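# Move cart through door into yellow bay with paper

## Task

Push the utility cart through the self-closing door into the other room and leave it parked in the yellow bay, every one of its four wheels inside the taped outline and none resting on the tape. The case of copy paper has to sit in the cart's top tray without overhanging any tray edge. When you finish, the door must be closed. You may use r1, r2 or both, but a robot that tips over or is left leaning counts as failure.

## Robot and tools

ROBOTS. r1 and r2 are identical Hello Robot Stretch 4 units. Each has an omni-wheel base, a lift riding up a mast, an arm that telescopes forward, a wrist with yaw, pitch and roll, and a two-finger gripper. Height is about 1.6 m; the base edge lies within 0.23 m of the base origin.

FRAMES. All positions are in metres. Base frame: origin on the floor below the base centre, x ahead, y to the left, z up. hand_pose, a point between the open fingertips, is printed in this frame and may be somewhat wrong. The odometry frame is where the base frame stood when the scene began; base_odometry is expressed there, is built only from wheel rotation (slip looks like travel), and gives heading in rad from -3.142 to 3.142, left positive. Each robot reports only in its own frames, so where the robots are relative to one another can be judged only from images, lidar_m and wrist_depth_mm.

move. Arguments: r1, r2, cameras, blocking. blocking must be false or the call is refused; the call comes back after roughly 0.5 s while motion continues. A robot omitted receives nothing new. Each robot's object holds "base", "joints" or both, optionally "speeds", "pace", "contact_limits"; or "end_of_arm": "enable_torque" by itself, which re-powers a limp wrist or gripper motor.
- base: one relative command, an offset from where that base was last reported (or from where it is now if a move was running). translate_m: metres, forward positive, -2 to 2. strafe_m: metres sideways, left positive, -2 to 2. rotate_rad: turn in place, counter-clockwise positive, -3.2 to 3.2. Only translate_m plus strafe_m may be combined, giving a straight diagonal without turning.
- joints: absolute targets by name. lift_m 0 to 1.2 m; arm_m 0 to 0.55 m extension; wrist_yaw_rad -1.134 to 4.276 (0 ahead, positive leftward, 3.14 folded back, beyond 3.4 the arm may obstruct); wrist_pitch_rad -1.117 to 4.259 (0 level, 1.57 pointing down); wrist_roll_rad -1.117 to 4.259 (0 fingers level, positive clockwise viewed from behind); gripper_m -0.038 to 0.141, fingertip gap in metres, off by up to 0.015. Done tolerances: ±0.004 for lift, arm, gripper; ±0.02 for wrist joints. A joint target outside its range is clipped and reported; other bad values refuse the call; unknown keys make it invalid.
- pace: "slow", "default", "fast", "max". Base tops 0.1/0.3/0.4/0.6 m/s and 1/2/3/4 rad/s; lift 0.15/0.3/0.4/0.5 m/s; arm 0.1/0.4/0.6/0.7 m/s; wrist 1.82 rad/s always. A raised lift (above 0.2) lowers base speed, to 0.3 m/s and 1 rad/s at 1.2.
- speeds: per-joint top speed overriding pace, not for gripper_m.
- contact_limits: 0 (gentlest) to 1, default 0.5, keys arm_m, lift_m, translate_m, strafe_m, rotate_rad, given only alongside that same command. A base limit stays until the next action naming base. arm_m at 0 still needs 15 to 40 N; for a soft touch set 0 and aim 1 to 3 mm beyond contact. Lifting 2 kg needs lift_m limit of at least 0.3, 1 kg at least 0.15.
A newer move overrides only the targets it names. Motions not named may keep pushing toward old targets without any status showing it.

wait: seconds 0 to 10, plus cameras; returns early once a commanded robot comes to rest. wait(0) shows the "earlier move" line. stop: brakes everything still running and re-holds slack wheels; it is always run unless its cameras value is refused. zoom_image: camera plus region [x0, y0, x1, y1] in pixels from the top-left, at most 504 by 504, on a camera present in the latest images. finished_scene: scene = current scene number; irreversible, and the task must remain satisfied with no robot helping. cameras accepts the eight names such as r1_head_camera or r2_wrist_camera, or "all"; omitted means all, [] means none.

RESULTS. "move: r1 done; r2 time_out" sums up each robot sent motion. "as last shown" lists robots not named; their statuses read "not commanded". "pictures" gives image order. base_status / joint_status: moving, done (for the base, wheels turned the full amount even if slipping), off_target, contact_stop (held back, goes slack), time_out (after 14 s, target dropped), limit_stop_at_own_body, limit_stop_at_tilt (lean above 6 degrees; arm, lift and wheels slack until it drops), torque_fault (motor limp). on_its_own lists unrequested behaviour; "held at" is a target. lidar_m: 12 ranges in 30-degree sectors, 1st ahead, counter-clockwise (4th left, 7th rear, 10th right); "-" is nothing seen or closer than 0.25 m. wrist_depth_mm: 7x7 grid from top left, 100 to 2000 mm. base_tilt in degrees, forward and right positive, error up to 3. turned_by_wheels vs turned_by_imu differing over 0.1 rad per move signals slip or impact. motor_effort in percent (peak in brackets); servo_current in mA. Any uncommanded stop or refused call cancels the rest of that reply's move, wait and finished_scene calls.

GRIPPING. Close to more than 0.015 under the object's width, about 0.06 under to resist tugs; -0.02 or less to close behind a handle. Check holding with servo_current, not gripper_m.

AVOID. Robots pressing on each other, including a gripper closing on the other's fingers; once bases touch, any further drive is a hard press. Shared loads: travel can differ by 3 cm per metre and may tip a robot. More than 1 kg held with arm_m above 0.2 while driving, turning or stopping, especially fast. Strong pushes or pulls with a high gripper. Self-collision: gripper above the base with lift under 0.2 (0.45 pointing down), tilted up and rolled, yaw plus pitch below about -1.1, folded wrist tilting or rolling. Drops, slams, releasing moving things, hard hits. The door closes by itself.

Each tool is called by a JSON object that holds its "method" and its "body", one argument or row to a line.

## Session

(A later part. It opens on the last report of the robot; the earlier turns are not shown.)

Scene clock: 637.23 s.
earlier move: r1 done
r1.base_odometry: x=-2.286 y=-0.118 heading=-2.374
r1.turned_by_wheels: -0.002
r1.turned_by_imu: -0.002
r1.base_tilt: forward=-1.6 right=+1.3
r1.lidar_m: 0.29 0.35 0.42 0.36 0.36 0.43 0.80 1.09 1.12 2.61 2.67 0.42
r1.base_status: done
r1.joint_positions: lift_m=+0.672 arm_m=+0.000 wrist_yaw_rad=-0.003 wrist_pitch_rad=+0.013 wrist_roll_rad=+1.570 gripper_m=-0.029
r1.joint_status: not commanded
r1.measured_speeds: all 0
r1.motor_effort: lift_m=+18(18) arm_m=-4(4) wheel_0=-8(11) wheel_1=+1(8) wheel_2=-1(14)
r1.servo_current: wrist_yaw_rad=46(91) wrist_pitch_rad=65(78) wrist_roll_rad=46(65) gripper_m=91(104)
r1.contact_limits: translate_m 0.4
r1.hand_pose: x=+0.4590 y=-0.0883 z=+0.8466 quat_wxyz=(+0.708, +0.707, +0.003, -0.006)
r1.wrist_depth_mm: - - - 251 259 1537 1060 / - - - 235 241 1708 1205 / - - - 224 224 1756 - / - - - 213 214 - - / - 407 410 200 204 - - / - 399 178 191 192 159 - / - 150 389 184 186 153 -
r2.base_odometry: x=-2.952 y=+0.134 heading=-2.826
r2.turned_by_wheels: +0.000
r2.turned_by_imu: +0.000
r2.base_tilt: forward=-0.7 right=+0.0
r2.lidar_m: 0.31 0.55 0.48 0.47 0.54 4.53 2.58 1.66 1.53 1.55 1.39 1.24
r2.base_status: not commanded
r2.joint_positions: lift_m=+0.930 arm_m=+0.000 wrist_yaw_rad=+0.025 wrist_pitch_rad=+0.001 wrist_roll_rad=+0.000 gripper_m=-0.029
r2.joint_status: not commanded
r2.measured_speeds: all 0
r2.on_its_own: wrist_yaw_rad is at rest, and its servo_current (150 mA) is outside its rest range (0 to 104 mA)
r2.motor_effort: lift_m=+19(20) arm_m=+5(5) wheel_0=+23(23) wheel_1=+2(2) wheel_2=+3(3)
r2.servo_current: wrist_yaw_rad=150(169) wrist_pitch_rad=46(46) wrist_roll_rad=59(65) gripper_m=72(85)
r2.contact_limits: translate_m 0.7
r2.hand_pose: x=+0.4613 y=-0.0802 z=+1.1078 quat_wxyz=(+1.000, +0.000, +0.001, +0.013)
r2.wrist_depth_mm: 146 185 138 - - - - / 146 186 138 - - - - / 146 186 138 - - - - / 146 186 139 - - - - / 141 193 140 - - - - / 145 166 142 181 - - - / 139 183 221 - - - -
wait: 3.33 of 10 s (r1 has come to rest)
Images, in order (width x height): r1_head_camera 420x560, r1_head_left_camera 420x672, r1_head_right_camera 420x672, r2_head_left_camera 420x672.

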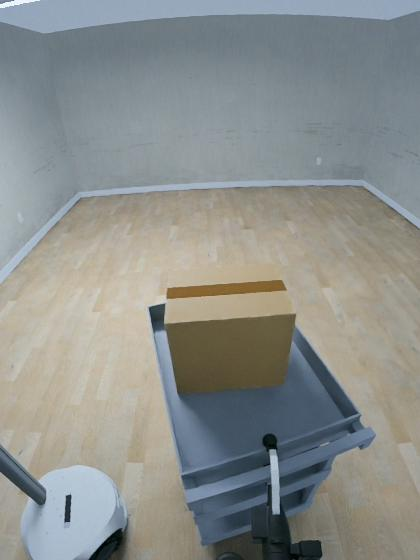

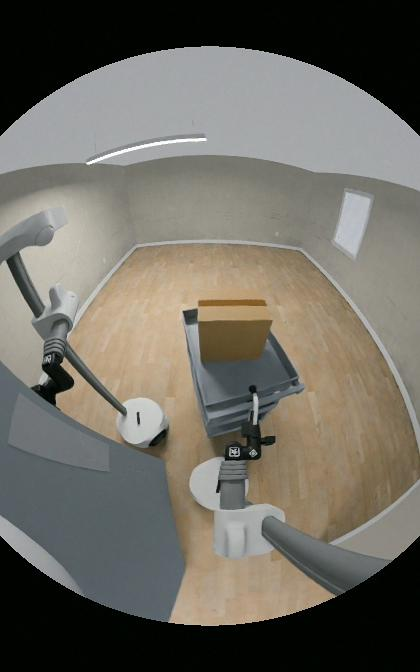

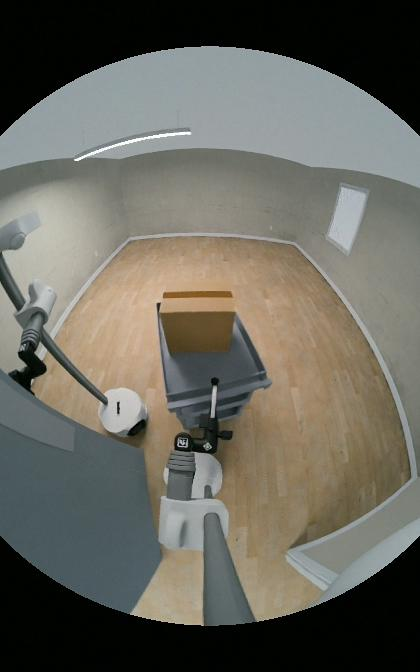

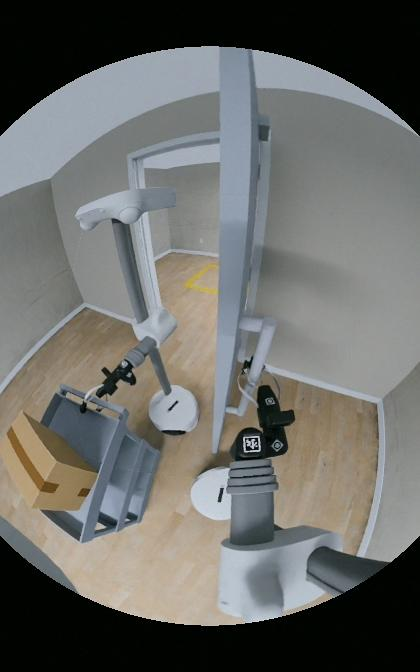

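{"method": "move", "body": {
  "r1": {"base":{"translate_m":-0.4,"strafe_m":0.03},"pace":"slow","contact_limits":{"translate_m":0.4}},
  "blocking": false,
  "cameras": []
}}

{"method": "wait", "body": {
  "seconds": 10,
  "cameras": ["r1_head_camera","r1_head_left_camera","r1_head_right_camera","r2_head_left_camera"]
}}

Scene clock: 643.63 s.
move: r1 moving
r1.base_odometry: x=-2.277 y=-0.111 heading=-2.375
r1.turned_by_wheels: +0.000
r1.turned_by_imu: -0.001
r1.base_tilt: forward=-1.6 right=+1.3
r1.lidar_m: 0.31 0.31 0.41 0.36 0.35 0.44 0.84 1.07 1.09 2.60 2.66 0.41
r1.base_status: translate_m moving; strafe_m moving
r1.joint_positions: lift_m=+0.672 arm_m=+0.000 wrist_yaw_rad=-0.003 wrist_pitch_rad=+0.013 wrist_roll_rad=+1.570 gripper_m=-0.029
r1.joint_status: not commanded
r1.measured_speeds: translate_m=-0.048 strafe_m=+0.003 rotate_rad=+0.003 lift_m=+0.000 arm_m=+0.000 wrist_yaw_rad=+0.009 wrist_pitch_rad=+0.000 wrist_roll_rad=+0.000
r1.motor_effort: lift_m=+17(18) arm_m=-4(4) wheel_0=-8(12) wheel_1=-5(7) wheel_2=+6(7)
r1.servo_current: wrist_yaw_rad=59(65) wrist_pitch_rad=65(72) wrist_roll_rad=39(59) gripper_m=85(98)
r1.contact_limits: translate_m 0.4
r1.hand_pose: x=+0.4590 y=-0.0882 z=+0.8466 quat_wxyz=(+0.708, +0.707, +0.004, -0.006)
r1.wrist_depth_mm: - - - 246 255 1576 1118 / - - - 234 238 1661 1255 / - - - 222 224 1808 - / - 410 415 211 213 - - / - 404 404 200 204 - - / - 399 179 191 193 161 - / - 150 389 184 186 154 -
r2.base_odometry: x=-2.952 y=+0.134 heading=-2.826
r2.turned_by_wheels: +0.000
r2.turned_by_imu: +0.000
r2.base_tilt: forward=-0.7 right=+0.0
r2.lidar_m: 0.32 0.56 0.48 0.47 0.52 4.52 2.56 1.66 1.52 1.56 1.41 1.28
r2.base_status: not commanded
r2.joint_positions: lift_m=+0.930 arm_m=+0.000 wrist_yaw_rad=+0.025 wrist_pitch_rad=+0.001 wrist_roll_rad=+0.000 gripper_m=-0.029
r2.joint_status: not commanded
r2.measured_speeds: all 0
r2.motor_effort: lift_m=+19(19) arm_m=+5(5) wheel_0=+23(23) wheel_1=+2(2) wheel_2=+3(3)
r2.servo_current: wrist_yaw_rad=163(176) wrist_pitch_rad=46(46) wrist_roll_rad=59(65) gripper_m=78(78)
r2.contact_limits: translate_m 0.7
r2.hand_pose: x=+0.4613 y=-0.0802 z=+1.1078 quat_wxyz=(+1.000, +0.000, +0.001, +0.013)
r2.wrist_depth_mm: 146 186 138 - - - - / 145 186 138 - - - - / 146 186 138 - - - - / 146 186 139 - - - - / 141 193 140 - - - - / 145 166 142 182 - - - / 139 183 220 - - - -

Scene clock: 648.43 s.
earlier move: r1 done
r1.base_odometry: x=-1.978 y=+0.137 heading=-2.374
r1.turned_by_wheels: +0.001
r1.turned_by_imu: +0.002
r1.base_tilt: forward=-1.6 right=+1.3
r1.lidar_m: 0.33 0.33 0.28 0.25 0.25 0.30 3.42 3.46 0.90 1.51 2.72 0.41
r1.base_status: done
r1.joint_positions: lift_m=+0.672 arm_m=+0.000 wrist_yaw_rad=+0.004 wrist_pitch_rad=+0.013 wrist_roll_rad=+1.570 gripper_m=-0.029
r1.joint_status: not commanded
r1.measured_speeds: all 0
r1.motor_effort: lift_m=+17(18) arm_m=-4(4) wheel_0=+1(12) wheel_1=-3(8) wheel_2=+5(12)
r1.servo_current: wrist_yaw_rad=39(78) wrist_pitch_rad=72(78) wrist_roll_rad=46(65) gripper_m=98(98)
r1.contact_limits: translate_m 0.4
r1.hand_pose: x=+0.4597 y=-0.0861 z=+0.8466 quat_wxyz=(+0.708, +0.707, +0.006, -0.003)
r1.wrist_depth_mm: - - - 218 219 1661 1160 / - - - 212 213 1618 - / - - - 208 208 1708 - / - 399 402 202 203 - - / - 404 404 196 198 - - / - 404 407 191 193 163 - / - 150 410 187 189 153 -
r2.base_odometry: x=-2.952 y=+0.134 heading=-2.826
r2.turned_by_wheels: +0.000
r2.turned_by_imu: +0.001
r2.base_tilt: forward=-0.7 right=+0.0
r2.lidar_m: 0.31 0.45 0.36 0.36 4.05 4.52 2.55 1.68 1.51 1.55 1.40 1.27
r2.base_status: not commanded
r2.joint_positions: lift_m=+0.930 arm_m=+0.000 wrist_yaw_rad=+0.025 wrist_pitch_rad=+0.001 wrist_roll_rad=+0.000 gripper_m=-0.029
r2.joint_status: not commanded
r2.measured_speeds: all 0
r2.on_its_own: wrist_yaw_rad is at rest, and its servo_current (156 mA) is outside its rest range (0 to 104 mA)
r2.motor_effort: lift_m=+19(20) arm_m=+4(5) wheel_0=+23(23) wheel_1=+2(2) wheel_2=+3(3)
r2.servo_current: wrist_yaw_rad=156(176) wrist_pitch_rad=33(46) wrist_roll_rad=46(65) gripper_m=78(85)
r2.contact_limits: translate_m 0.7
r2.hand_pose: x=+0.4613 y=-0.0802 z=+1.1078 quat_wxyz=(+1.000, +0.000, +0.001, +0.013)
r2.wrist_depth_mm: 146 185 138 - - - - / 146 186 138 - - - - / 146 186 138 - - - - / 146 186 139 - - - - / 141 193 141 - - - - / 145 167 142 182 - - - / 139 183 221 - - - -
wait: 4.80 of 10 s (r1 has come to rest)
Images, in order (width x height): r1_head_camera 420x560, r1_head_left_camera 420x672, r1_head_right_camera 420x672, r2_head_left_camera 420x672.

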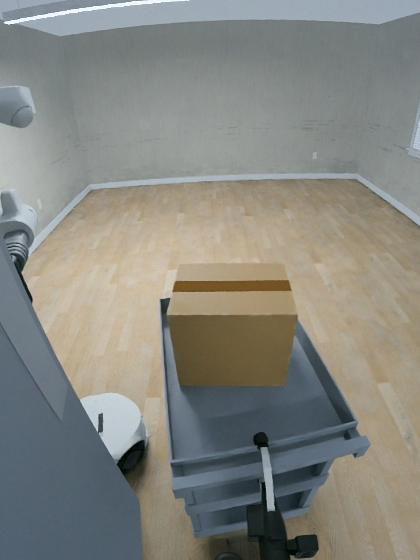

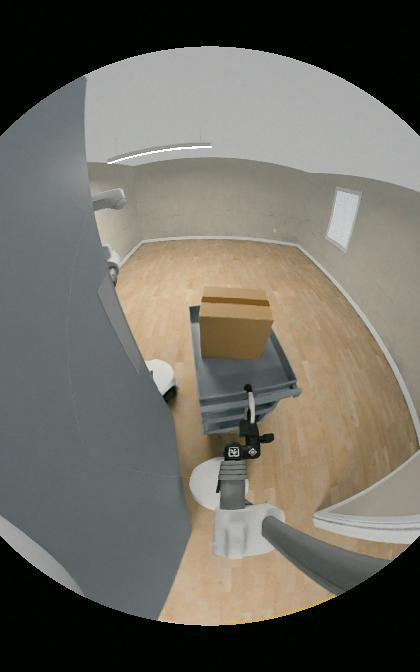

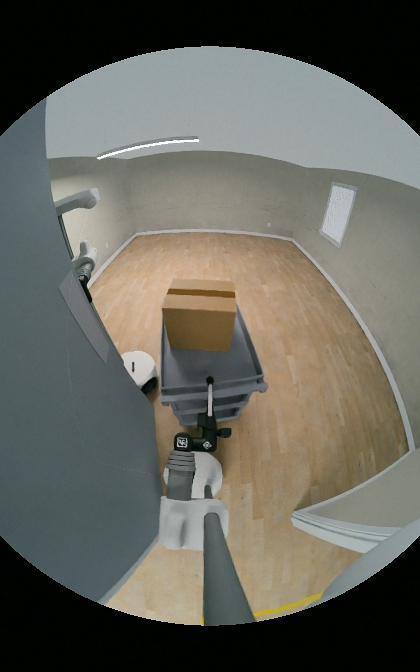

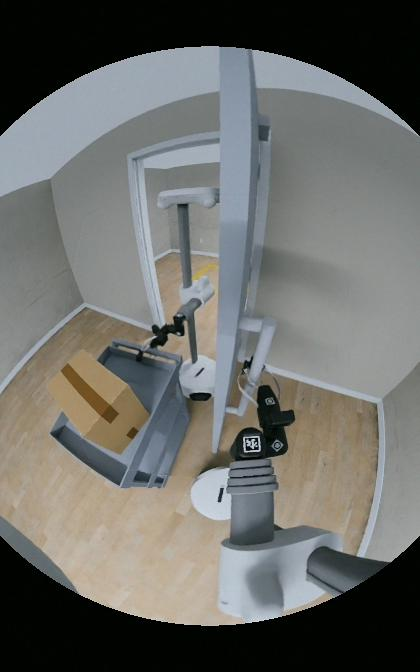

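{"method": "move", "body": {
  "r1": {"base":{"translate_m":-0.4,"strafe_m":-0.13},"pace":"slow","contact_limits":{"translate_m":0.4}},
  "blocking": false,
  "cameras": []
}}

{"method": "wait", "body": {
  "seconds": 10,
  "cameras": ["r1_head_camera","r1_head_left_camera","r1_head_right_camera","r2_head_left_camera"]
}}

Scene clock: 653.20 s.
move: r1 moving
r1.base_odometry: x=-1.972 y=+0.149 heading=-2.374
r1.turned_by_wheels: +0.000
r1.turned_by_imu: +0.000
r1.base_tilt: forward=-1.5 right=+1.2
r1.lidar_m: 0.33 0.32 0.26 0.25 0.25 0.27 3.41 3.45 0.88 1.45 2.73 0.43
r1.base_status: translate_m moving; strafe_m moving
r1.joint_positions: lift_m=+0.672 arm_m=+0.000 wrist_yaw_rad=+0.004 wrist_pitch_rad=+0.013 wrist_roll_rad=+1.570 gripper_m=-0.029
r1.joint_status: not commanded
r1.measured_speeds: translate_m=-0.048 strafe_m=-0.016 rotate_rad=-0.002 lift_m=+0.000 arm_m=+0.000 wrist_yaw_rad=+0.002 wrist_pitch_rad=+0.000 wrist_roll_rad=+0.000
r1.motor_effort: lift_m=+17(18) arm_m=-4(4) wheel_0=+0(2) wheel_1=-5(7) wheel_2=+13(13)
r1.servo_current: wrist_yaw_rad=59(59) wrist_pitch_rad=72(78) wrist_roll_rad=39(65) gripper_m=91(98)
r1.contact_limits: translate_m 0.4
r1.hand_pose: x=+0.4597 y=-0.0861 z=+0.8466 quat_wxyz=(+0.708, +0.707, +0.006, -0.003)
r1.wrist_depth_mm: - - - 218 219 1708 1160 / - - - 211 213 1618 - / - - - 206 208 798 - / - 404 402 202 203 - - / - 402 404 196 199 - - / - 402 182 192 193 171 - / - 155 413 187 190 153 -
r2.base_odometry: x=-2.952 y=+0.134 heading=-2.826
r2.turned_by_wheels: +0.000
r2.turned_by_imu: +0.000
r2.base_tilt: forward=-0.7 right=+0.0
r2.lidar_m: 0.29 0.44 0.37 0.36 4.06 4.50 2.58 1.68 1.52 1.49 1.40 1.27
r2.base_status: not commanded
r2.joint_positions: lift_m=+0.930 arm_m=+0.000 wrist_yaw_rad=+0.025 wrist_pitch_rad=+0.001 wrist_roll_rad=+0.000 gripper_m=-0.029
r2.joint_status: not commanded
r2.measured_speeds: all 0
r2.motor_effort: lift_m=+20(20) arm_m=+5(5) wheel_0=+23(23) wheel_1=+2(2) wheel_2=+3(3)
r2.servo_current: wrist_yaw_rad=156(169) wrist_pitch_rad=33(46) wrist_roll_rad=39(65) gripper_m=72(78)
r2.contact_limits: translate_m 0.7
r2.hand_pose: x=+0.4613 y=-0.0802 z=+1.1078 quat_wxyz=(+1.000, +0.000, +0.001, +0.013)
r2.wrist_depth_mm: 146 186 138 - - - - / 146 186 138 - - - - / 146 186 138 - - - - / 146 186 139 - - - - / 141 193 141 - - - - / 145 166 142 182 - - - / 139 183 222 - - - -

Scene clock: 658.13 s.
earlier move: r1 done
r1.base_odometry: x=-1.780 y=+0.509 heading=-2.373
r1.turned_by_wheels: +0.000
r1.turned_by_imu: +0.002
r1.base_tilt: forward=-1.6 right=+1.2
r1.lidar_m: 0.29 0.27 0.33 0.27 0.32 3.04 2.99 3.05 2.66 0.63 2.60 0.42
r1.base_status: done
r1.joint_positions: lift_m=+0.672 arm_m=+0.000 wrist_yaw_rad=+0.009 wrist_pitch_rad=+0.013 wrist_roll_rad=+1.570 gripper_m=-0.029
r1.joint_status: not commanded
r1.measured_speeds: all 0
r1.motor_effort: lift_m=+18(18) arm_m=-4(4) wheel_0=+2(6) wheel_1=-2(8) wheel_2=+7(13)
r1.servo_current: wrist_yaw_rad=72(78) wrist_pitch_rad=72(78) wrist_roll_rad=39(72) gripper_m=98(98)
r1.contact_limits: translate_m 0.4
r1.hand_pose: x=+0.4601 y=-0.0848 z=+0.8466 quat_wxyz=(+0.708, +0.707, +0.008, -0.001)
r1.wrist_depth_mm: - - - 251 271 1537 1078 / - - - 234 242 1661 1205 / - - - 223 224 1756 - / - - - 213 213 788 - / - 404 407 200 204 - - / - 397 179 191 192 175 - / - 150 392 185 185 154 -
r2.base_odometry: x=-2.952 y=+0.134 heading=-2.826
r2.turned_by_wheels: +0.000
r2.turned_by_imu: +0.001
r2.base_tilt: forward=-0.7 right=+0.0
r2.lidar_m: 0.30 0.49 0.64 3.28 4.06 4.51 2.56 1.67 1.52 1.54 1.41 1.29
r2.base_status: not commanded
r2.joint_positions: lift_m=+0.930 arm_m=+0.000 wrist_yaw_rad=+0.025 wrist_pitch_rad=+0.001 wrist_roll_rad=+0.000 gripper_m=-0.029
r2.joint_status: not commanded
r2.measured_speeds: all 0
r2.on_its_own: wrist_yaw_rad is at rest, and its servo_current (156 mA) is outside its rest range (0 to 104 mA)
r2.motor_effort: lift_m=+19(20) arm_m=+4(5) wheel_0=+23(23) wheel_1=+2(3) wheel_2=+3(3)
r2.servo_current: wrist_yaw_rad=156(169) wrist_pitch_rad=46(52) wrist_roll_rad=46(65) gripper_m=85(85)
r2.contact_limits: translate_m 0.7
r2.hand_pose: x=+0.4613 y=-0.0802 z=+1.1078 quat_wxyz=(+1.000, +0.000, +0.001, +0.013)
r2.wrist_depth_mm: 146 186 138 - - - - / 146 186 138 - - - - / 146 186 138 - - - - / 146 186 139 - - - - / 140 193 140 - - - - / 145 167 142 182 - - - / 139 183 221 - - - -
wait: 4.93 of 10 s (r1 has come to rest)
Images, in order (width x height): r1_head_camera 420x560, r1_head_left_camera 420x672, r1_head_right_camera 420x672, r2_head_left_camera 420x672.

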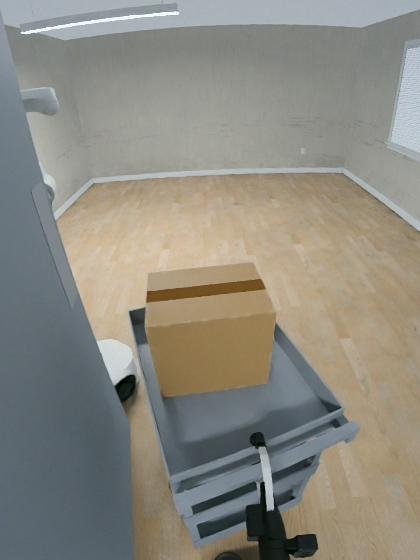

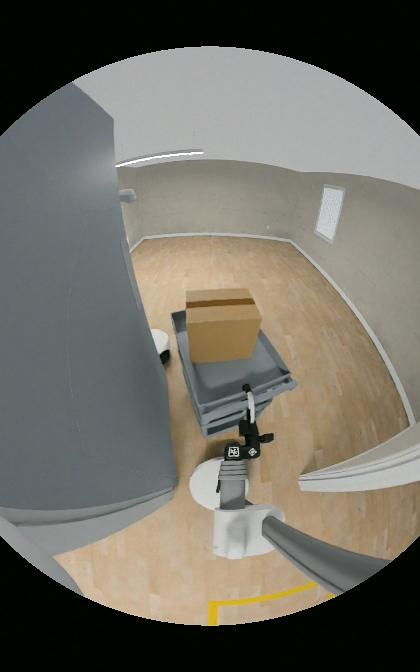

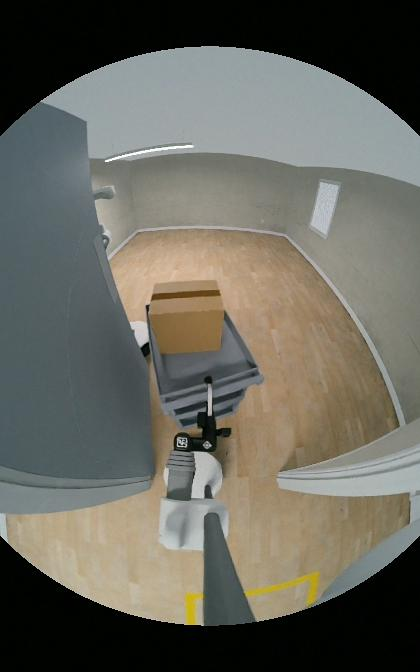

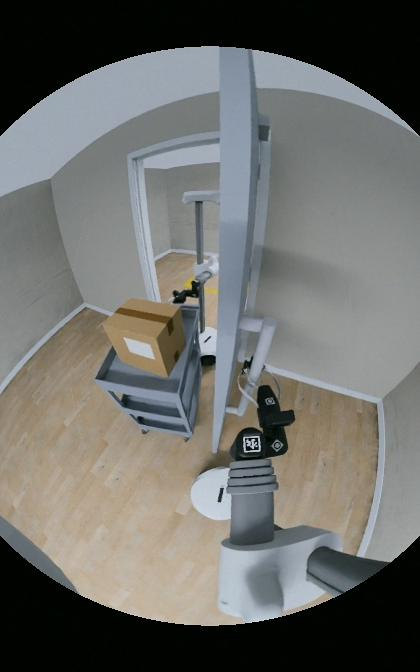

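{"method": "move", "body": {
  "r1": {"base":{"translate_m":-0.35,"strafe_m":0.02},"pace":"slow","contact_limits":{"translate_m":0.4}},
  "blocking": false,
  "cameras": []
}}

{"method": "wait", "body": {
  "seconds": 10,
  "cameras": ["r1_head_camera","r1_head_left_camera","r1_head_right_camera","r2_head_left_camera"]
}}

Scene clock: 665.47 s.
move: r1 moving
r1.base_odometry: x=-1.771 y=+0.517 heading=-2.373
r1.turned_by_wheels: +0.000
r1.turned_by_imu: +0.000
r1.base_tilt: forward=-1.6 right=+1.3
r1.lidar_m: 0.29 0.30 0.31 0.25 0.33 3.07 2.97 3.06 2.69 0.62 2.61 0.42
r1.base_status: translate_m moving; strafe_m moving
r1.joint_positions: lift_m=+0.672 arm_m=+0.000 wrist_yaw_rad=+0.009 wrist_pitch_rad=+0.013 wrist_roll_rad=+1.570 gripper_m=-0.029
r1.joint_status: not commanded
r1.measured_speeds: translate_m=-0.048 strafe_m=+0.003 rotate_rad=-0.002 lift_m=+0.000 arm_m=+0.000 wrist_yaw_rad=+0.000 wrist_pitch_rad=+0.000 wrist_roll_rad=+0.000
r1.motor_effort: lift_m=+18(18) arm_m=-4(4) wheel_0=-1(3) wheel_1=-5(5) wheel_2=+9(14)
r1.servo_current: wrist_yaw_rad=65(85) wrist_pitch_rad=72(78) wrist_roll_rad=46(59) gripper_m=91(98)
r1.contact_limits: translate_m 0.4
r1.hand_pose: x=+0.4601 y=-0.0848 z=+0.8466 quat_wxyz=(+0.708, +0.707, +0.008, -0.001)
r1.wrist_depth_mm: - - - 250 272 294 1060 / - - - 235 242 1618 1182 / - - - 224 226 1756 - / - - - 213 213 - - / - 404 407 202 203 - - / - 399 397 191 191 160 - / - 155 389 184 186 154 -
r2.base_odometry: x=-2.952 y=+0.134 heading=-2.826
r2.turned_by_wheels: +0.000
r2.turned_by_imu: +0.000
r2.base_tilt: forward=-0.7 right=+0.0
r2.lidar_m: 0.28 0.47 0.68 3.27 4.05 4.50 2.56 1.65 1.52 1.54 1.40 1.28
r2.base_status: not commanded
r2.joint_positions: lift_m=+0.930 arm_m=+0.000 wrist_yaw_rad=+0.025 wrist_pitch_rad=+0.001 wrist_roll_rad=+0.000 gripper_m=-0.029
r2.joint_status: not commanded
r2.measured_speeds: all 0
r2.motor_effort: lift_m=+19(20) arm_m=+5(5) wheel_0=+23(23) wheel_1=+2(2) wheel_2=+3(3)
r2.servo_current: wrist_yaw_rad=163(163) wrist_pitch_rad=39(46) wrist_roll_rad=52(65) gripper_m=78(78)
r2.contact_limits: translate_m 0.7
r2.hand_pose: x=+0.4613 y=-0.0802 z=+1.1078 quat_wxyz=(+1.000, +0.000, +0.001, +0.013)
r2.wrist_depth_mm: 146 186 138 - - - - / 145 186 138 - - - - / 146 186 138 - - - - / 146 185 139 - - - - / 140 193 140 - - - - / 145 166 142 182 - - - / 139 183 222 - - - -

Scene clock: 669.77 s.
earlier move: r1 done
r1.base_odometry: x=-1.515 y=+0.737 heading=-2.374
r1.turned_by_wheels: -0.001
r1.turned_by_imu: -0.001
r1.base_tilt: forward=-1.6 right=+1.3
r1.lidar_m: 0.30 0.30 0.34 0.65 2.21 2.76 2.60 2.70 2.70 0.85 0.70 0.43
r1.base_status: done
r1.joint_positions: lift_m=+0.672 arm_m=+0.000 wrist_yaw_rad=+0.003 wrist_pitch_rad=+0.013 wrist_roll_rad=+1.570 gripper_m=-0.029
r1.joint_status: not commanded
r1.measured_speeds: all 0
r1.motor_effort: lift_m=+17(18) arm_m=-4(4) wheel_0=-7(11) wheel_1=-3(6) wheel_2=+2(14)
r1.servo_current: wrist_yaw_rad=46(85) wrist_pitch_rad=72(85) wrist_roll_rad=46(72) gripper_m=85(98)
r1.contact_limits: translate_m 0.4
r1.hand_pose: x=+0.4595 y=-0.0867 z=+0.8466 quat_wxyz=(+0.708, +0.707, +0.005, -0.004)
r1.wrist_depth_mm: - - - 254 274 297 1078 / - - - 241 245 1708 1205 / - - - 227 229 1756 - / - - - 214 216 831 - / - 407 407 201 207 - - / - 399 182 191 193 163 - / - 150 387 183 185 151 -
r2.base_odometry: x=-2.952 y=+0.134 heading=-2.826
r2.turned_by_wheels: +0.000
r2.turned_by_imu: +0.001
r2.base_tilt: forward=-0.7 right=+0.0
r2.lidar_m: 0.33 0.79 3.21 3.28 4.01 4.52 2.55 1.63 1.52 1.55 1.42 1.26
r2.base_status: not commanded
r2.joint_positions: lift_m=+0.930 arm_m=+0.000 wrist_yaw_rad=+0.025 wrist_pitch_rad=+0.001 wrist_roll_rad=+0.000 gripper_m=-0.029
r2.joint_status: not commanded
r2.measured_speeds: all 0
r2.on_its_own: wrist_yaw_rad is at rest, and its servo_current (156 mA) is outside its rest range (0 to 104 mA)
r2.motor_effort: lift_m=+19(20) arm_m=+5(5) wheel_0=+23(23) wheel_1=+2(3) wheel_2=+3(3)
r2.servo_current: wrist_yaw_rad=156(169) wrist_pitch_rad=39(52) wrist_roll_rad=46(65) gripper_m=72(85)
r2.contact_limits: translate_m 0.7
r2.hand_pose: x=+0.4613 y=-0.0802 z=+1.1078 quat_wxyz=(+1.000, +0.000, +0.001, +0.013)
r2.wrist_depth_mm: 146 185 138 - - - - / 146 186 138 - - - - / 146 186 138 - - - - / 146 186 139 - - - - / 141 193 140 - - - - / 145 166 142 182 - - - / 139 183 222 - - - -
wait: 4.30 of 10 s (r1 has come to rest)
Images, in order (width x height): r1_head_camera 420x560, r1_head_left_camera 420x672, r1_head_right_camera 420x672, r2_head_left_camera 420x672.

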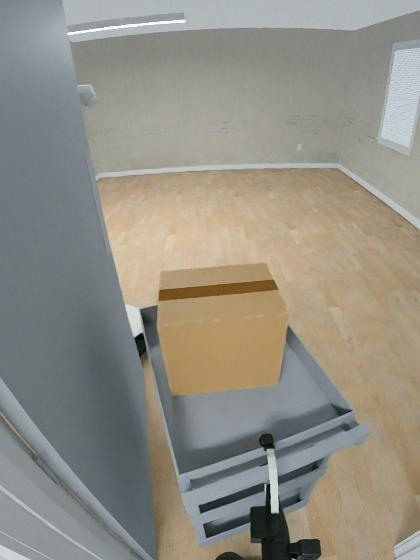

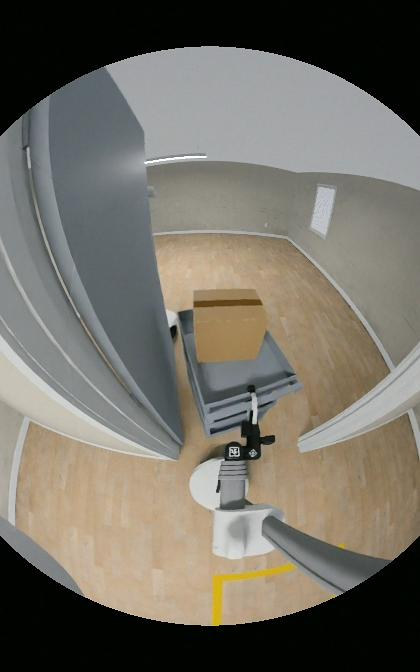

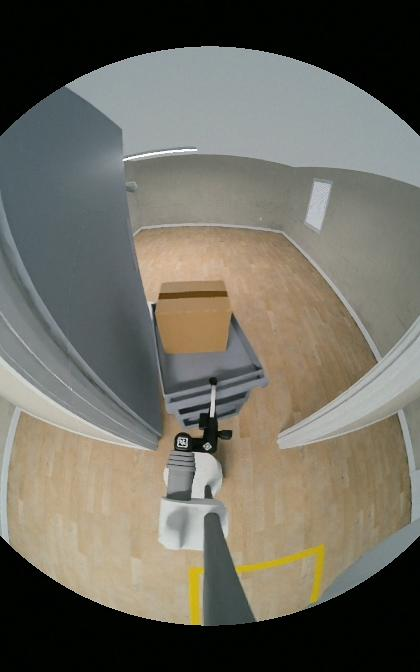

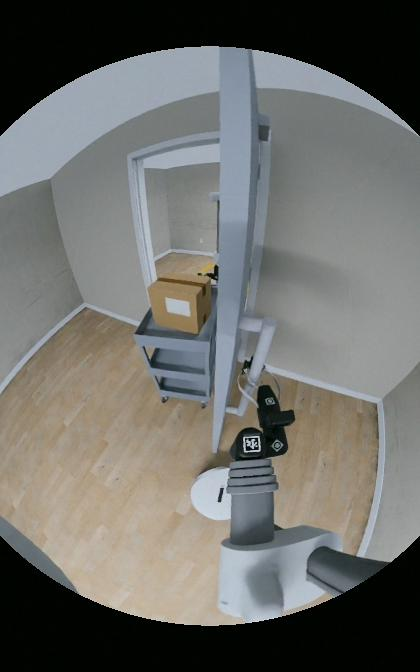

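{"method": "move", "body": {
  "r1": {"base":{"translate_m":-0.3,"strafe_m":-0.03},"pace":"slow","contact_limits":{"translate_m":0.3}},
  "blocking": false,
  "cameras": []
}}

{"method": "wait", "body": {
  "seconds": 10,
  "cameras": ["r1_head_camera","r1_head_left_camera","r1_head_right_camera","r2_head_left_camera"]
}}

Scene clock: 676.23 s.
move: r1 moving
r1.base_odometry: x=-1.507 y=+0.747 heading=-2.375
r1.turned_by_wheels: -0.001
r1.turned_by_imu: -0.001
r1.base_tilt: forward=-1.6 right=+1.3
r1.lidar_m: 0.30 0.32 0.34 0.68 2.23 2.75 2.62 2.70 2.70 0.90 0.71 0.42
r1.base_status: translate_m moving; strafe_m moving
r1.joint_positions: lift_m=+0.672 arm_m=+0.000 wrist_yaw_rad=+0.003 wrist_pitch_rad=+0.013 wrist_roll_rad=+1.570 gripper_m=-0.029
r1.joint_status: not commanded
r1.measured_speeds: translate_m=-0.049 strafe_m=-0.005 rotate_rad=+0.000 lift_m=+0.000 arm_m=+0.000 wrist_yaw_rad=+0.000 wrist_pitch_rad=+0.000 wrist_roll_rad=+0.000
r1.motor_effort: lift_m=+18(18) arm_m=-4(4) wheel_0=-7(11) wheel_1=-5(7) wheel_2=+7(9)
r1.servo_current: wrist_yaw_rad=39(59) wrist_pitch_rad=65(78) wrist_roll_rad=39(59) gripper_m=91(98)
r1.contact_limits: translate_m 0.3
r1.hand_pose: x=+0.4595 y=-0.0867 z=+0.8466 quat_wxyz=(+0.708, +0.707, +0.005, -0.004)
r1.wrist_depth_mm: - - - 250 260 1430 1078 / - - - 234 240 1661 1229 / - - - 224 224 1756 - / - - - 213 213 - - / - 404 407 201 204 - - / - 397 179 191 193 163 - / - 150 389 184 186 151 -
r2.base_odometry: x=-2.952 y=+0.134 heading=-2.826
r2.turned_by_wheels: +0.000
r2.turned_by_imu: +0.000
r2.base_tilt: forward=-0.7 right=+0.0
r2.lidar_m: 0.31 0.82 3.22 3.26 4.04 4.51 2.55 1.66 1.51 1.55 1.42 1.26
r2.base_status: not commanded
r2.joint_positions: lift_m=+0.930 arm_m=+0.000 wrist_yaw_rad=+0.025 wrist_pitch_rad=+0.001 wrist_roll_rad=+0.000 gripper_m=-0.029
r2.joint_status: not commanded
r2.measured_speeds: all 0
r2.motor_effort: lift_m=+19(19) arm_m=+5(5) wheel_0=+23(23) wheel_1=+2(2) wheel_2=+3(3)
r2.servo_current: wrist_yaw_rad=156(169) wrist_pitch_rad=39(46) wrist_roll_rad=39(59) gripper_m=78(85)
r2.contact_limits: translate_m 0.7
r2.hand_pose: x=+0.4613 y=-0.0802 z=+1.1078 quat_wxyz=(+1.000, +0.000, +0.001, +0.013)
r2.wrist_depth_mm: 145 186 138 - - - - / 146 186 138 - - - - / 147 186 138 - - - - / 146 186 139 - - - - / 141 193 140 - - - - / 145 166 143 182 - - - / 139 182 221 - - - -

Scene clock: 680.03 s.
earlier move: r1 done
r1.base_odometry: x=-1.320 y=+0.967 heading=-2.374
r1.turned_by_wheels: +0.001
r1.turned_by_imu: +0.002
r1.base_tilt: forward=-1.6 right=+1.3
r1.lidar_m: 0.32 0.29 0.63 1.64 2.24 2.42 2.31 2.42 2.67 2.21 0.82 0.42
r1.base_status: done
r1.joint_positions: lift_m=+0.672 arm_m=+0.000 wrist_yaw_rad=+0.004 wrist_pitch_rad=+0.013 wrist_roll_rad=+1.570 gripper_m=-0.029
r1.joint_status: not commanded
r1.measured_speeds: all 0
r1.motor_effort: lift_m=+17(18) arm_m=-4(4) wheel_0=+3(11) wheel_1=-2(9) wheel_2=+6(11)
r1.servo_current: wrist_yaw_rad=65(72) wrist_pitch_rad=72(78) wrist_roll_rad=52(65) gripper_m=91(98)
r1.contact_limits: translate_m 0.3
r1.hand_pose: x=+0.4597 y=-0.0861 z=+0.8466 quat_wxyz=(+0.708, +0.707, +0.006, -0.003)
r1.wrist_depth_mm: - - - 240 250 1576 1118 / - - - 232 236 1618 1205 / - - - 219 221 1756 - / - 410 410 210 211 - - / - 404 407 200 203 - - / - 397 180 191 192 163 - / - 150 394 185 187 153 -
r2.base_odometry: x=-2.952 y=+0.134 heading=-2.826
r2.turned_by_wheels: +0.000
r2.turned_by_imu: +0.001
r2.base_tilt: forward=-0.7 right=+0.0
r2.lidar_m: 0.31 1.08 3.23 3.27 4.07 4.52 2.58 1.64 1.51 1.55 1.43 1.29
r2.base_status: not commanded
r2.joint_positions: lift_m=+0.930 arm_m=+0.000 wrist_yaw_rad=+0.025 wrist_pitch_rad=+0.001 wrist_roll_rad=+0.000 gripper_m=-0.029
r2.joint_status: not commanded
r2.measured_speeds: all 0
r2.on_its_own: wrist_yaw_rad is at rest, and its servo_current (163 mA) is outside its rest range (0 to 104 mA)
r2.motor_effort: lift_m=+19(20) arm_m=+4(5) wheel_0=+23(24) wheel_1=+2(2) wheel_2=+3(3)
r2.servo_current: wrist_yaw_rad=163(169) wrist_pitch_rad=33(52) wrist_roll_rad=39(59) gripper_m=72(85)
r2.contact_limits: translate_m 0.7
r2.hand_pose: x=+0.4613 y=-0.0802 z=+1.1078 quat_wxyz=(+1.000, +0.000, +0.001, +0.013)
r2.wrist_depth_mm: 146 186 138 - - - - / 146 186 138 - - - - / 146 186 138 - - - - / 146 186 139 - - - - / 141 193 140 - - - - / 145 167 142 182 - - - / 139 182 222 - - - -
wait: 3.80 of 10 s (r1 has come to rest)
Images, in order (width x height): r1_head_camera 420x560, r1_head_left_camera 420x672, r1_head_right_camera 420x672, r2_head_left_camera 420x672.

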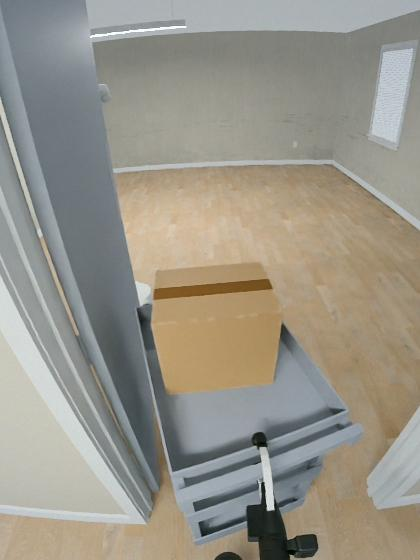

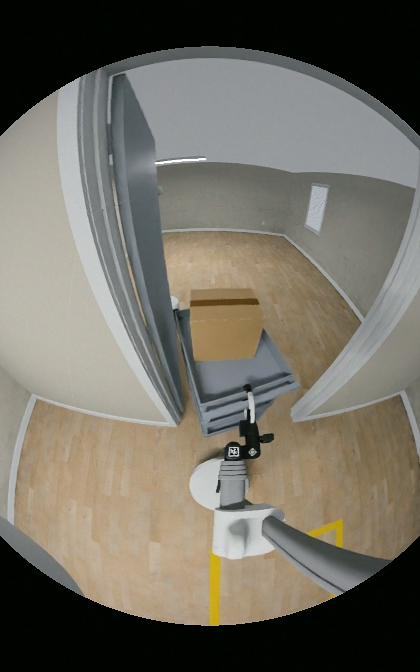

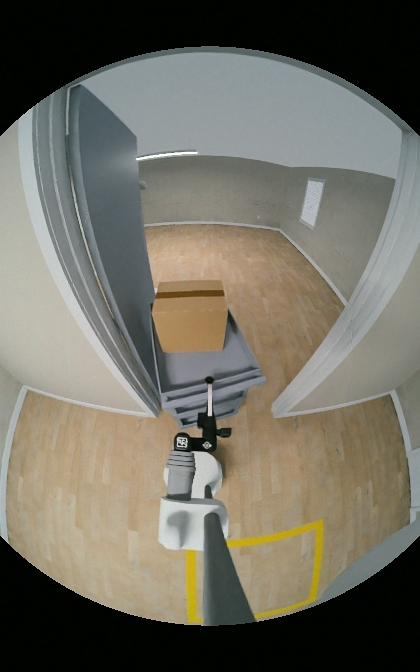

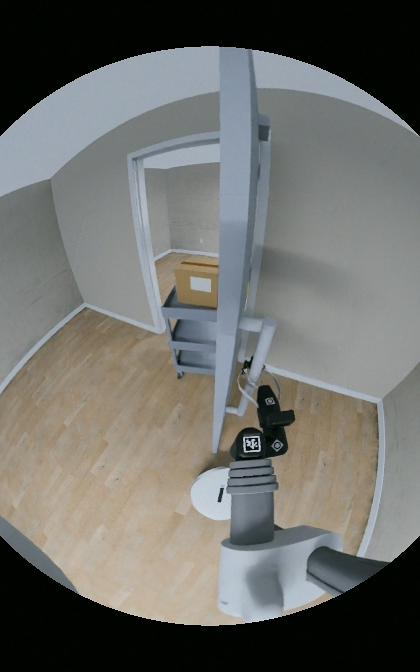

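{"method": "move", "body": {
  "r1": {"base":{"translate_m":-0.3,"strafe_m":-0.02},"pace":"slow","contact_limits":{"translate_m":0.3}},
  "blocking": false,
  "cameras": []
}}

{"method": "wait", "body": {
  "seconds": 10,
  "cameras": ["r1_head_camera","r1_head_left_camera"]
}}

Scene clock: 684.70 s.
move: r1 moving
r1.base_odometry: x=-1.311 y=+0.976 heading=-2.373
r1.turned_by_wheels: +0.000
r1.turned_by_imu: +0.000
r1.base_tilt: forward=-1.6 right=+1.3
r1.lidar_m: 0.29 0.29 0.65 1.69 2.24 2.42 2.28 2.38 2.67 2.24 0.83 0.44
r1.base_status: translate_m moving; strafe_m moving
r1.joint_positions: lift_m=+0.672 arm_m=+0.000 wrist_yaw_rad=+0.005 wrist_pitch_rad=+0.013 wrist_roll_rad=+1.570 gripper_m=-0.029
r1.joint_status: not commanded
r1.measured_speeds: translate_m=-0.049 strafe_m=-0.003 rotate_rad=-0.002 lift_m=+0.000 arm_m=+0.000 wrist_yaw_rad=+0.000 wrist_pitch_rad=+0.000 wrist_roll_rad=+0.000
r1.motor_effort: lift_m=+18(18) arm_m=-4(4) wheel_0=+0(5) wheel_1=-6(6) wheel_2=+12(12)
r1.servo_current: wrist_yaw_rad=52(65) wrist_pitch_rad=65(78) wrist_roll_rad=65(65) gripper_m=98(98)
r1.contact_limits: translate_m 0.3
r1.hand_pose: x=+0.4597 y=-0.0859 z=+0.8466 quat_wxyz=(+0.708, +0.707, +0.006, -0.003)
r1.wrist_depth_mm: - - - 242 250 1576 1138 / - - - 230 235 1618 1229 / - - - 220 221 1808 - / - 410 410 207 211 - - / - 404 407 200 202 - - / - 399 179 191 193 163 - / - 155 397 184 187 152 -
r2.base_odometry: x=-2.952 y=+0.134 heading=-2.826
r2.turned_by_wheels: +0.000
r2.turned_by_imu: +0.000
r2.base_tilt: forward=-0.7 right=+0.0
r2.lidar_m: 0.32 1.09 3.23 3.24 4.05 4.51 2.57 1.69 1.51 1.54 1.42 1.26
r2.base_status: not commanded
r2.joint_positions: lift_m=+0.930 arm_m=+0.000 wrist_yaw_rad=+0.025 wrist_pitch_rad=+0.001 wrist_roll_rad=+0.000 gripper_m=-0.029
r2.joint_status: not commanded
r2.measured_speeds: all 0
r2.motor_effort: lift_m=+19(20) arm_m=+5(5) wheel_0=+23(23) wheel_1=+2(2) wheel_2=+3(3)
r2.servo_current: wrist_yaw_rad=156(163) wrist_pitch_rad=39(46) wrist_roll_rad=46(59) gripper_m=78(85)
r2.contact_limits: translate_m 0.7
r2.hand_pose: x=+0.4613 y=-0.0802 z=+1.1078 quat_wxyz=(+1.000, +0.000, +0.001, +0.013)
r2.wrist_depth_mm: 146 186 138 - - - - / 146 186 138 - - - - / 146 186 138 - - - - / 146 186 139 - - - - / 141 193 140 - - - - / 145 166 142 182 - - - / 139 183 221 - - - -

Scene clock: 688.50 s.
earlier move: r1 done
r1.base_odometry: x=-1.118 y=+1.190 heading=-2.373
r1.turned_by_wheels: +0.000
r1.turned_by_imu: +0.001
r1.base_tilt: forward=-1.6 right=+1.3
r1.lidar_m: 0.30 0.31 1.08 2.19 2.25 2.12 2.01 2.12 2.66 2.54 1.16 0.42
r1.base_status: done
r1.joint_positions: lift_m=+0.672 arm_m=+0.000 wrist_yaw_rad=+0.005 wrist_pitch_rad=+0.013 wrist_roll_rad=+1.570 gripper_m=-0.029
r1.joint_status: not commanded
r1.measured_speeds: all 0
r1.motor_effort: lift_m=+18(18) arm_m=-4(4) wheel_0=+2(5) wheel_1=-1(6) wheel_2=+5(14)
r1.servo_current: wrist_yaw_rad=52(78) wrist_pitch_rad=72(78) wrist_roll_rad=52(65) gripper_m=91(98)
r1.contact_limits: translate_m 0.3
r1.hand_pose: x=+0.4597 y=-0.0859 z=+0.8466 quat_wxyz=(+0.708, +0.707, +0.006, -0.003)
r1.wrist_depth_mm: - - - 243 254 1537 1160 / - - - 233 236 1661 1205 / - - - 221 221 1808 - / - - 413 211 212 - - / - 399 407 200 203 - - / - 399 180 191 193 163 - / 394 150 389 185 187 153 -
r2.base_odometry: x=-2.952 y=+0.134 heading=-2.826
r2.turned_by_wheels: +0.000
r2.turned_by_imu: +0.001
r2.base_tilt: forward=-0.7 right=+0.0
r2.lidar_m: 0.30 1.86 3.21 3.25 4.06 4.51 2.56 1.68 1.50 1.55 1.39 1.26
r2.base_status: not commanded
r2.joint_positions: lift_m=+0.930 arm_m=+0.000 wrist_yaw_rad=+0.025 wrist_pitch_rad=+0.001 wrist_roll_rad=+0.000 gripper_m=-0.029
r2.joint_status: not commanded
r2.measured_speeds: all 0
r2.on_its_own: wrist_yaw_rad is at rest, and its servo_current (156 mA) is outside its rest range (0 to 104 mA)
r2.motor_effort: lift_m=+19(20) arm_m=+5(5) wheel_0=+23(23) wheel_1=+2(2) wheel_2=+3(3)
r2.servo_current: wrist_yaw_rad=156(169) wrist_pitch_rad=46(52) wrist_roll_rad=52(59) gripper_m=72(85)
r2.contact_limits: translate_m 0.7
r2.hand_pose: x=+0.4613 y=-0.0802 z=+1.1078 quat_wxyz=(+1.000, +0.000, +0.001, +0.013)
r2.wrist_depth_mm: 146 186 138 - - - - / 146 186 138 - - - - / 147 186 138 - - - - / 146 186 139 - - - - / 141 193 140 - - - - / 144 167 142 182 - - - / 139 183 221 - - - -
wait: 3.80 of 10 s (r1 has come to rest)
Images, in order (width x height): r1_head_camera 420x560, r1_head_left_camera 420x672.

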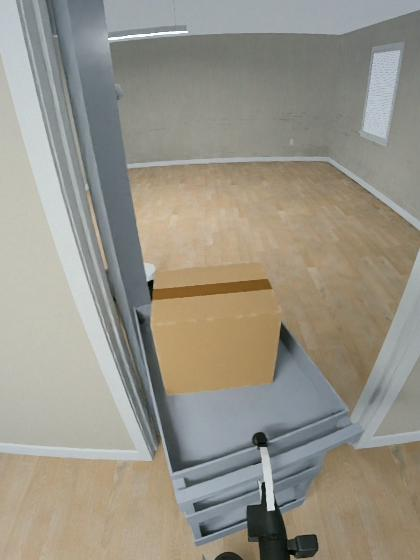

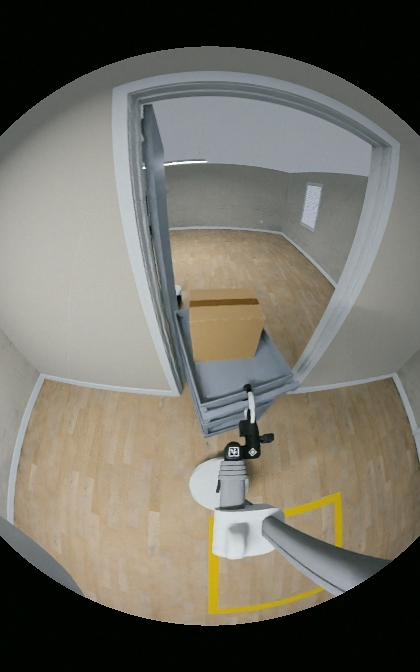

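{"method": "move", "body": {
  "r1": {"base":{"translate_m":-0.4,"strafe_m":-0.02},"pace":"slow","contact_limits":{"translate_m":0.3}},
  "blocking": false,
  "cameras": []
}}

{"method": "wait", "body": {
  "seconds": 10,
  "cameras": ["r1_head_camera","r1_head_left_camera"]
}}

Scene clock: 694.23 s.
move: r1 moving
r1.base_odometry: x=-1.110 y=+1.199 heading=-2.373
r1.turned_by_wheels: +0.000
r1.turned_by_imu: +0.000
r1.base_tilt: forward=-1.6 right=+1.2
r1.lidar_m: 0.29 0.31 1.06 2.20 2.24 2.10 1.99 2.10 2.65 2.51 1.18 0.41
r1.base_status: translate_m moving; strafe_m moving
r1.joint_positions: lift_m=+0.672 arm_m=+0.000 wrist_yaw_rad=+0.005 wrist_pitch_rad=+0.013 wrist_roll_rad=+1.570 gripper_m=-0.029
r1.joint_status: not commanded
r1.measured_speeds: translate_m=-0.048 strafe_m=-0.002 rotate_rad=-0.003 lift_m=+0.000 arm_m=+0.000 wrist_yaw_rad=+0.000 wrist_pitch_rad=+0.000 wrist_roll_rad=+0.000
r1.motor_effort: lift_m=+18(18) arm_m=-4(4) wheel_0=-3(4) wheel_1=-4(5) wheel_2=+12(12)
r1.servo_current: wrist_yaw_rad=65(65) wrist_pitch_rad=72(72) wrist_roll_rad=46(59) gripper_m=98(98)
r1.contact_limits: translate_m 0.3
r1.hand_pose: x=+0.4597 y=-0.0859 z=+0.8466 quat_wxyz=(+0.708, +0.707, +0.006, -0.003)
r1.wrist_depth_mm: - - - 243 252 1576 1160 / - - - 233 238 1661 1205 / - - - 221 224 1756 - / - 410 410 208 213 - - / - 404 407 200 204 - - / - 397 179 191 193 163 - / - 155 392 185 187 153 -
r2.base_odometry: x=-2.952 y=+0.134 heading=-2.826
r2.turned_by_wheels: +0.000
r2.turned_by_imu: +0.000
r2.base_tilt: forward=-0.7 right=+0.0
r2.lidar_m: 0.32 1.88 3.20 3.26 4.04 4.53 2.56 1.68 1.51 1.55 1.42 1.27
r2.base_status: not commanded
r2.joint_positions: lift_m=+0.930 arm_m=+0.000 wrist_yaw_rad=+0.025 wrist_pitch_rad=+0.001 wrist_roll_rad=+0.000 gripper_m=-0.029
r2.joint_status: not commanded
r2.measured_speeds: all 0
r2.motor_effort: lift_m=+20(20) arm_m=+5(5) wheel_0=+23(23) wheel_1=+2(2) wheel_2=+3(3)
r2.servo_current: wrist_yaw_rad=163(169) wrist_pitch_rad=39(46) wrist_roll_rad=46(65) gripper_m=72(78)
r2.contact_limits: translate_m 0.7
r2.hand_pose: x=+0.4613 y=-0.0802 z=+1.1078 quat_wxyz=(+1.000, +0.000, +0.001, +0.013)
r2.wrist_depth_mm: 146 185 138 - - - - / 146 186 138 - - - - / 146 186 138 - - - - / 146 186 139 - - - - / 141 193 140 - - - - / 145 167 142 183 - - - / 139 183 221 - - - -

Scene clock: 699.03 s.
earlier move: r1 done
r1.base_odometry: x=-0.845 y=+1.482 heading=-2.373
r1.turned_by_wheels: +0.000
r1.turned_by_imu: +0.001
r1.base_tilt: forward=-1.6 right=+1.3
r1.lidar_m: 0.29 0.32 1.61 2.19 2.28 1.71 1.61 1.70 2.27 2.51 1.68 0.42
r1.base_status: done
r1.joint_positions: lift_m=+0.672 arm_m=+0.000 wrist_yaw_rad=+0.005 wrist_pitch_rad=+0.013 wrist_roll_rad=+1.570 gripper_m=-0.029
r1.joint_status: not commanded
r1.measured_speeds: all 0
r1.motor_effort: lift_m=+18(18) arm_m=-4(4) wheel_0=+0(6) wheel_1=-3(7) wheel_2=+6(12)
r1.servo_current: wrist_yaw_rad=46(78) wrist_pitch_rad=72(78) wrist_roll_rad=39(72) gripper_m=91(98)
r1.contact_limits: translate_m 0.3
r1.hand_pose: x=+0.4597 y=-0.0859 z=+0.8466 quat_wxyz=(+0.708, +0.707, +0.006, -0.003)
r1.wrist_depth_mm: - - - 244 253 1537 1078 / - - - 233 237 1661 1229 / - - - 221 223 1756 - / - - 413 211 213 - - / - 404 407 200 204 - - / - 397 181 191 193 163 - / - 150 392 184 186 153 -
r2.base_odometry: x=-2.952 y=+0.134 heading=-2.826
r2.turned_by_wheels: +0.000
r2.turned_by_imu: +0.001
r2.base_tilt: forward=-0.7 right=+0.0
r2.lidar_m: 0.31 1.89 3.23 3.26 4.07 4.52 2.55 1.66 1.49 1.54 1.41 1.27
r2.base_status: not commanded
r2.joint_positions: lift_m=+0.930 arm_m=+0.000 wrist_yaw_rad=+0.025 wrist_pitch_rad=+0.001 wrist_roll_rad=+0.000 gripper_m=-0.029
r2.joint_status: not commanded
r2.measured_speeds: all 0
r2.on_its_own: wrist_yaw_rad is at rest, and its servo_current (143 mA) is outside its rest range (0 to 104 mA)
r2.motor_effort: lift_m=+19(20) arm_m=+5(5) wheel_0=+22(24) wheel_1=+2(2) wheel_2=+3(3)
r2.servo_current: wrist_yaw_rad=143(169) wrist_pitch_rad=39(52) wrist_roll_rad=52(65) gripper_m=78(85)
r2.contact_limits: translate_m 0.7
r2.hand_pose: x=+0.4613 y=-0.0802 z=+1.1078 quat_wxyz=(+1.000, +0.000, +0.001, +0.013)
r2.wrist_depth_mm: 146 186 138 - - - - / 146 186 138 - - - - / 146 186 138 - - - - / 146 186 139 - - - - / 141 193 141 - - - - / 145 166 142 182 - - - / 139 182 222 - - - -
wait: 4.80 of 10 s (r1 has come to rest)
Images, in order (width x height): r1_head_camera 420x560, r1_head_left_camera 420x672.

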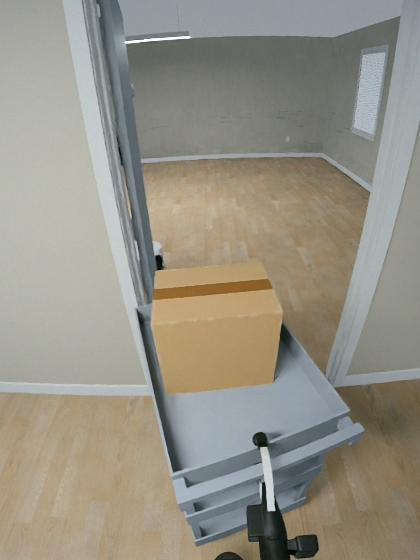

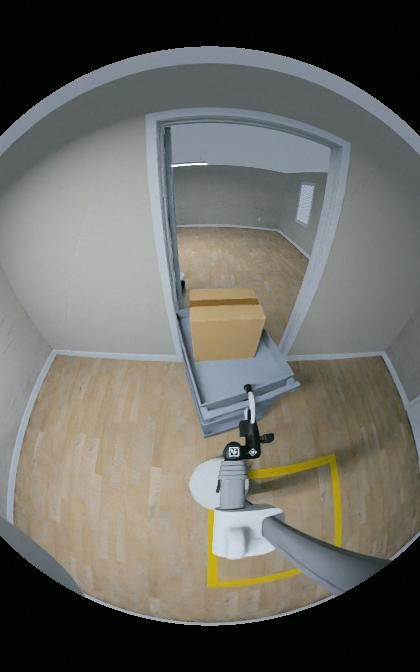

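{"method": "move", "body": {
  "r1": {"base":{"translate_m":-0.5,"strafe_m":-0.2},"pace":"slow","contact_limits":{"translate_m":0.3}},
  "blocking": false,
  "cameras": []
}}

{"method": "wait", "body": {
  "seconds": 10,
  "cameras": ["r1_head_camera","r1_head_left_camera"]
}}

Scene clock: 704.03 s.
move: r1 moving
r1.base_odometry: x=-0.839 y=+1.494 heading=-2.372
r1.turned_by_wheels: +0.001
r1.turned_by_imu: +0.001
r1.base_tilt: forward=-1.6 right=+1.3
r1.lidar_m: 0.32 0.28 1.63 2.16 2.27 1.70 1.61 1.66 2.24 2.49 1.75 0.42
r1.base_status: translate_m moving; strafe_m moving
r1.joint_positions: lift_m=+0.672 arm_m=+0.000 wrist_yaw_rad=+0.005 wrist_pitch_rad=+0.013 wrist_roll_rad=+1.570 gripper_m=-0.029
r1.joint_status: not commanded
r1.measured_speeds: translate_m=-0.048 strafe_m=-0.019 rotate_rad=+0.002 lift_m=+0.000 arm_m=+0.000 wrist_yaw_rad=+0.002 wrist_pitch_rad=+0.000 wrist_roll_rad=+0.000
r1.motor_effort: lift_m=+18(18) arm_m=-4(4) wheel_0=+2(2) wheel_1=-4(7) wheel_2=+10(13)
r1.servo_current: wrist_yaw_rad=65(65) wrist_pitch_rad=72(78) wrist_roll_rad=39(72) gripper_m=85(91)
r1.contact_limits: translate_m 0.3
r1.hand_pose: x=+0.4597 y=-0.0859 z=+0.8466 quat_wxyz=(+0.708, +0.707, +0.006, -0.003)
r1.wrist_depth_mm: - - - 243 252 1537 1138 / - - - 232 236 1661 1229 / - - - 221 221 1863 - / - 410 413 209 211 - - / - 404 407 201 203 - - / - 397 180 191 193 163 - / - 150 392 185 187 153 -
r2.base_odometry: x=-2.952 y=+0.134 heading=-2.826
r2.turned_by_wheels: +0.000
r2.turned_by_imu: +0.000
r2.base_tilt: forward=-0.7 right=+0.0
r2.lidar_m: 0.30 1.88 3.20 3.26 4.07 4.53 2.55 1.68 1.52 1.55 1.40 1.25
r2.base_status: not commanded
r2.joint_positions: lift_m=+0.930 arm_m=+0.000 wrist_yaw_rad=+0.025 wrist_pitch_rad=+0.001 wrist_roll_rad=+0.000 gripper_m=-0.029
r2.joint_status: not commanded
r2.measured_speeds: all 0
r2.motor_effort: lift_m=+19(20) arm_m=+5(5) wheel_0=+23(23) wheel_1=+2(2) wheel_2=+3(3)
r2.servo_current: wrist_yaw_rad=150(163) wrist_pitch_rad=46(46) wrist_roll_rad=46(65) gripper_m=72(78)
r2.contact_limits: translate_m 0.7
r2.hand_pose: x=+0.4613 y=-0.0802 z=+1.1078 quat_wxyz=(+1.000, +0.000, +0.001, +0.013)
r2.wrist_depth_mm: 146 185 138 - - - - / 146 186 138 - - - - / 146 186 138 - - - - / 146 186 139 - - - - / 141 193 141 - - - - / 145 167 142 182 - - - / 139 182 221 - - - -

Scene clock: 710.13 s.
earlier move: r1 done
r1.base_odometry: x=-0.625 y=+1.974 heading=-2.371
r1.turned_by_wheels: +0.001
r1.turned_by_imu: +0.004
r1.base_tilt: forward=-1.6 right=+1.2
r1.lidar_m: 0.28 0.27 2.30 2.37 1.66 1.18 1.10 1.16 1.59 2.30 2.39 0.43
r1.base_status: done
r1.joint_positions: lift_m=+0.672 arm_m=+0.000 wrist_yaw_rad=+0.013 wrist_pitch_rad=+0.013 wrist_roll_rad=+1.571 gripper_m=-0.029
r1.joint_status: not commanded
r1.measured_speeds: all 0
r1.motor_effort: lift_m=+18(18) arm_m=-4(4) wheel_0=+7(9) wheel_1=+1(7) wheel_2=+10(13)
r1.servo_current: wrist_yaw_rad=91(104) wrist_pitch_rad=65(78) wrist_roll_rad=39(72) gripper_m=98(98)
r1.contact_limits: translate_m 0.3
r1.hand_pose: x=+0.4604 y=-0.0836 z=+0.8466 quat_wxyz=(+0.707, +0.707, +0.009, +0.000)
r1.wrist_depth_mm: - - - - 314 322 1042 / - - - - 314 327 413 / - - - 251 266 1618 - / - - - 232 237 1808 - / - - - 212 216 788 - / - 402 399 196 196 165 - / 389 156 176 186 186 154 -
r2.base_odometry: x=-2.952 y=+0.134 heading=-2.826
r2.turned_by_wheels: +0.000
r2.turned_by_imu: +0.001
r2.base_tilt: forward=-0.7 right=+0.0
r2.lidar_m: 0.32 1.86 3.23 3.27 4.07 4.52 2.55 1.67 1.52 1.56 1.42 1.27
r2.base_status: not commanded
r2.joint_positions: lift_m=+0.930 arm_m=+0.000 wrist_yaw_rad=+0.025 wrist_pitch_rad=+0.001 wrist_roll_rad=+0.000 gripper_m=-0.029
r2.joint_status: not commanded
r2.measured_speeds: all 0
r2.on_its_own: wrist_yaw_rad is at rest, and its servo_current (156 mA) is outside its rest range (0 to 104 mA)
r2.motor_effort: lift_m=+19(20) arm_m=+4(5) wheel_0=+23(24) wheel_1=+2(2) wheel_2=+3(3)
r2.servo_current: wrist_yaw_rad=156(176) wrist_pitch_rad=39(52) wrist_roll_rad=46(65) gripper_m=78(85)
r2.contact_limits: translate_m 0.7
r2.hand_pose: x=+0.4613 y=-0.0802 z=+1.1078 quat_wxyz=(+1.000, +0.000, +0.001, +0.013)
r2.wrist_depth_mm: 145 186 138 - - - - / 146 186 138 - - - - / 146 186 138 - - - - / 146 186 139 - - - - / 141 193 140 - - - - / 145 166 142 181 - - - / 139 183 222 - - - -
wait: 6.10 of 10 s (r1 has come to rest)
Images, in order (width x height): r1_head_camera 420x560, r1_head_left_camera 420x672.

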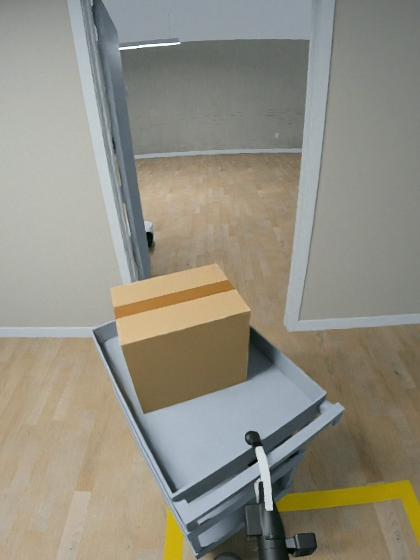

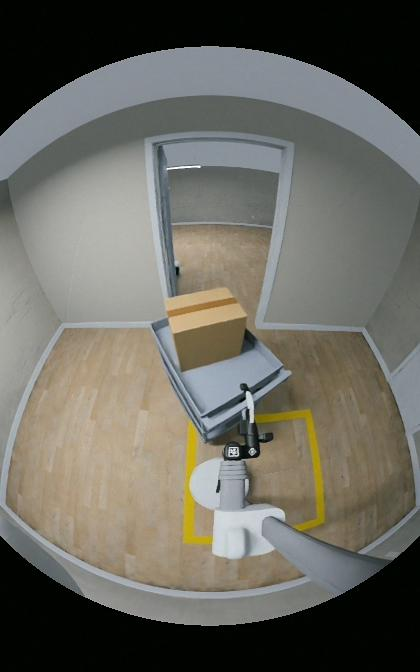

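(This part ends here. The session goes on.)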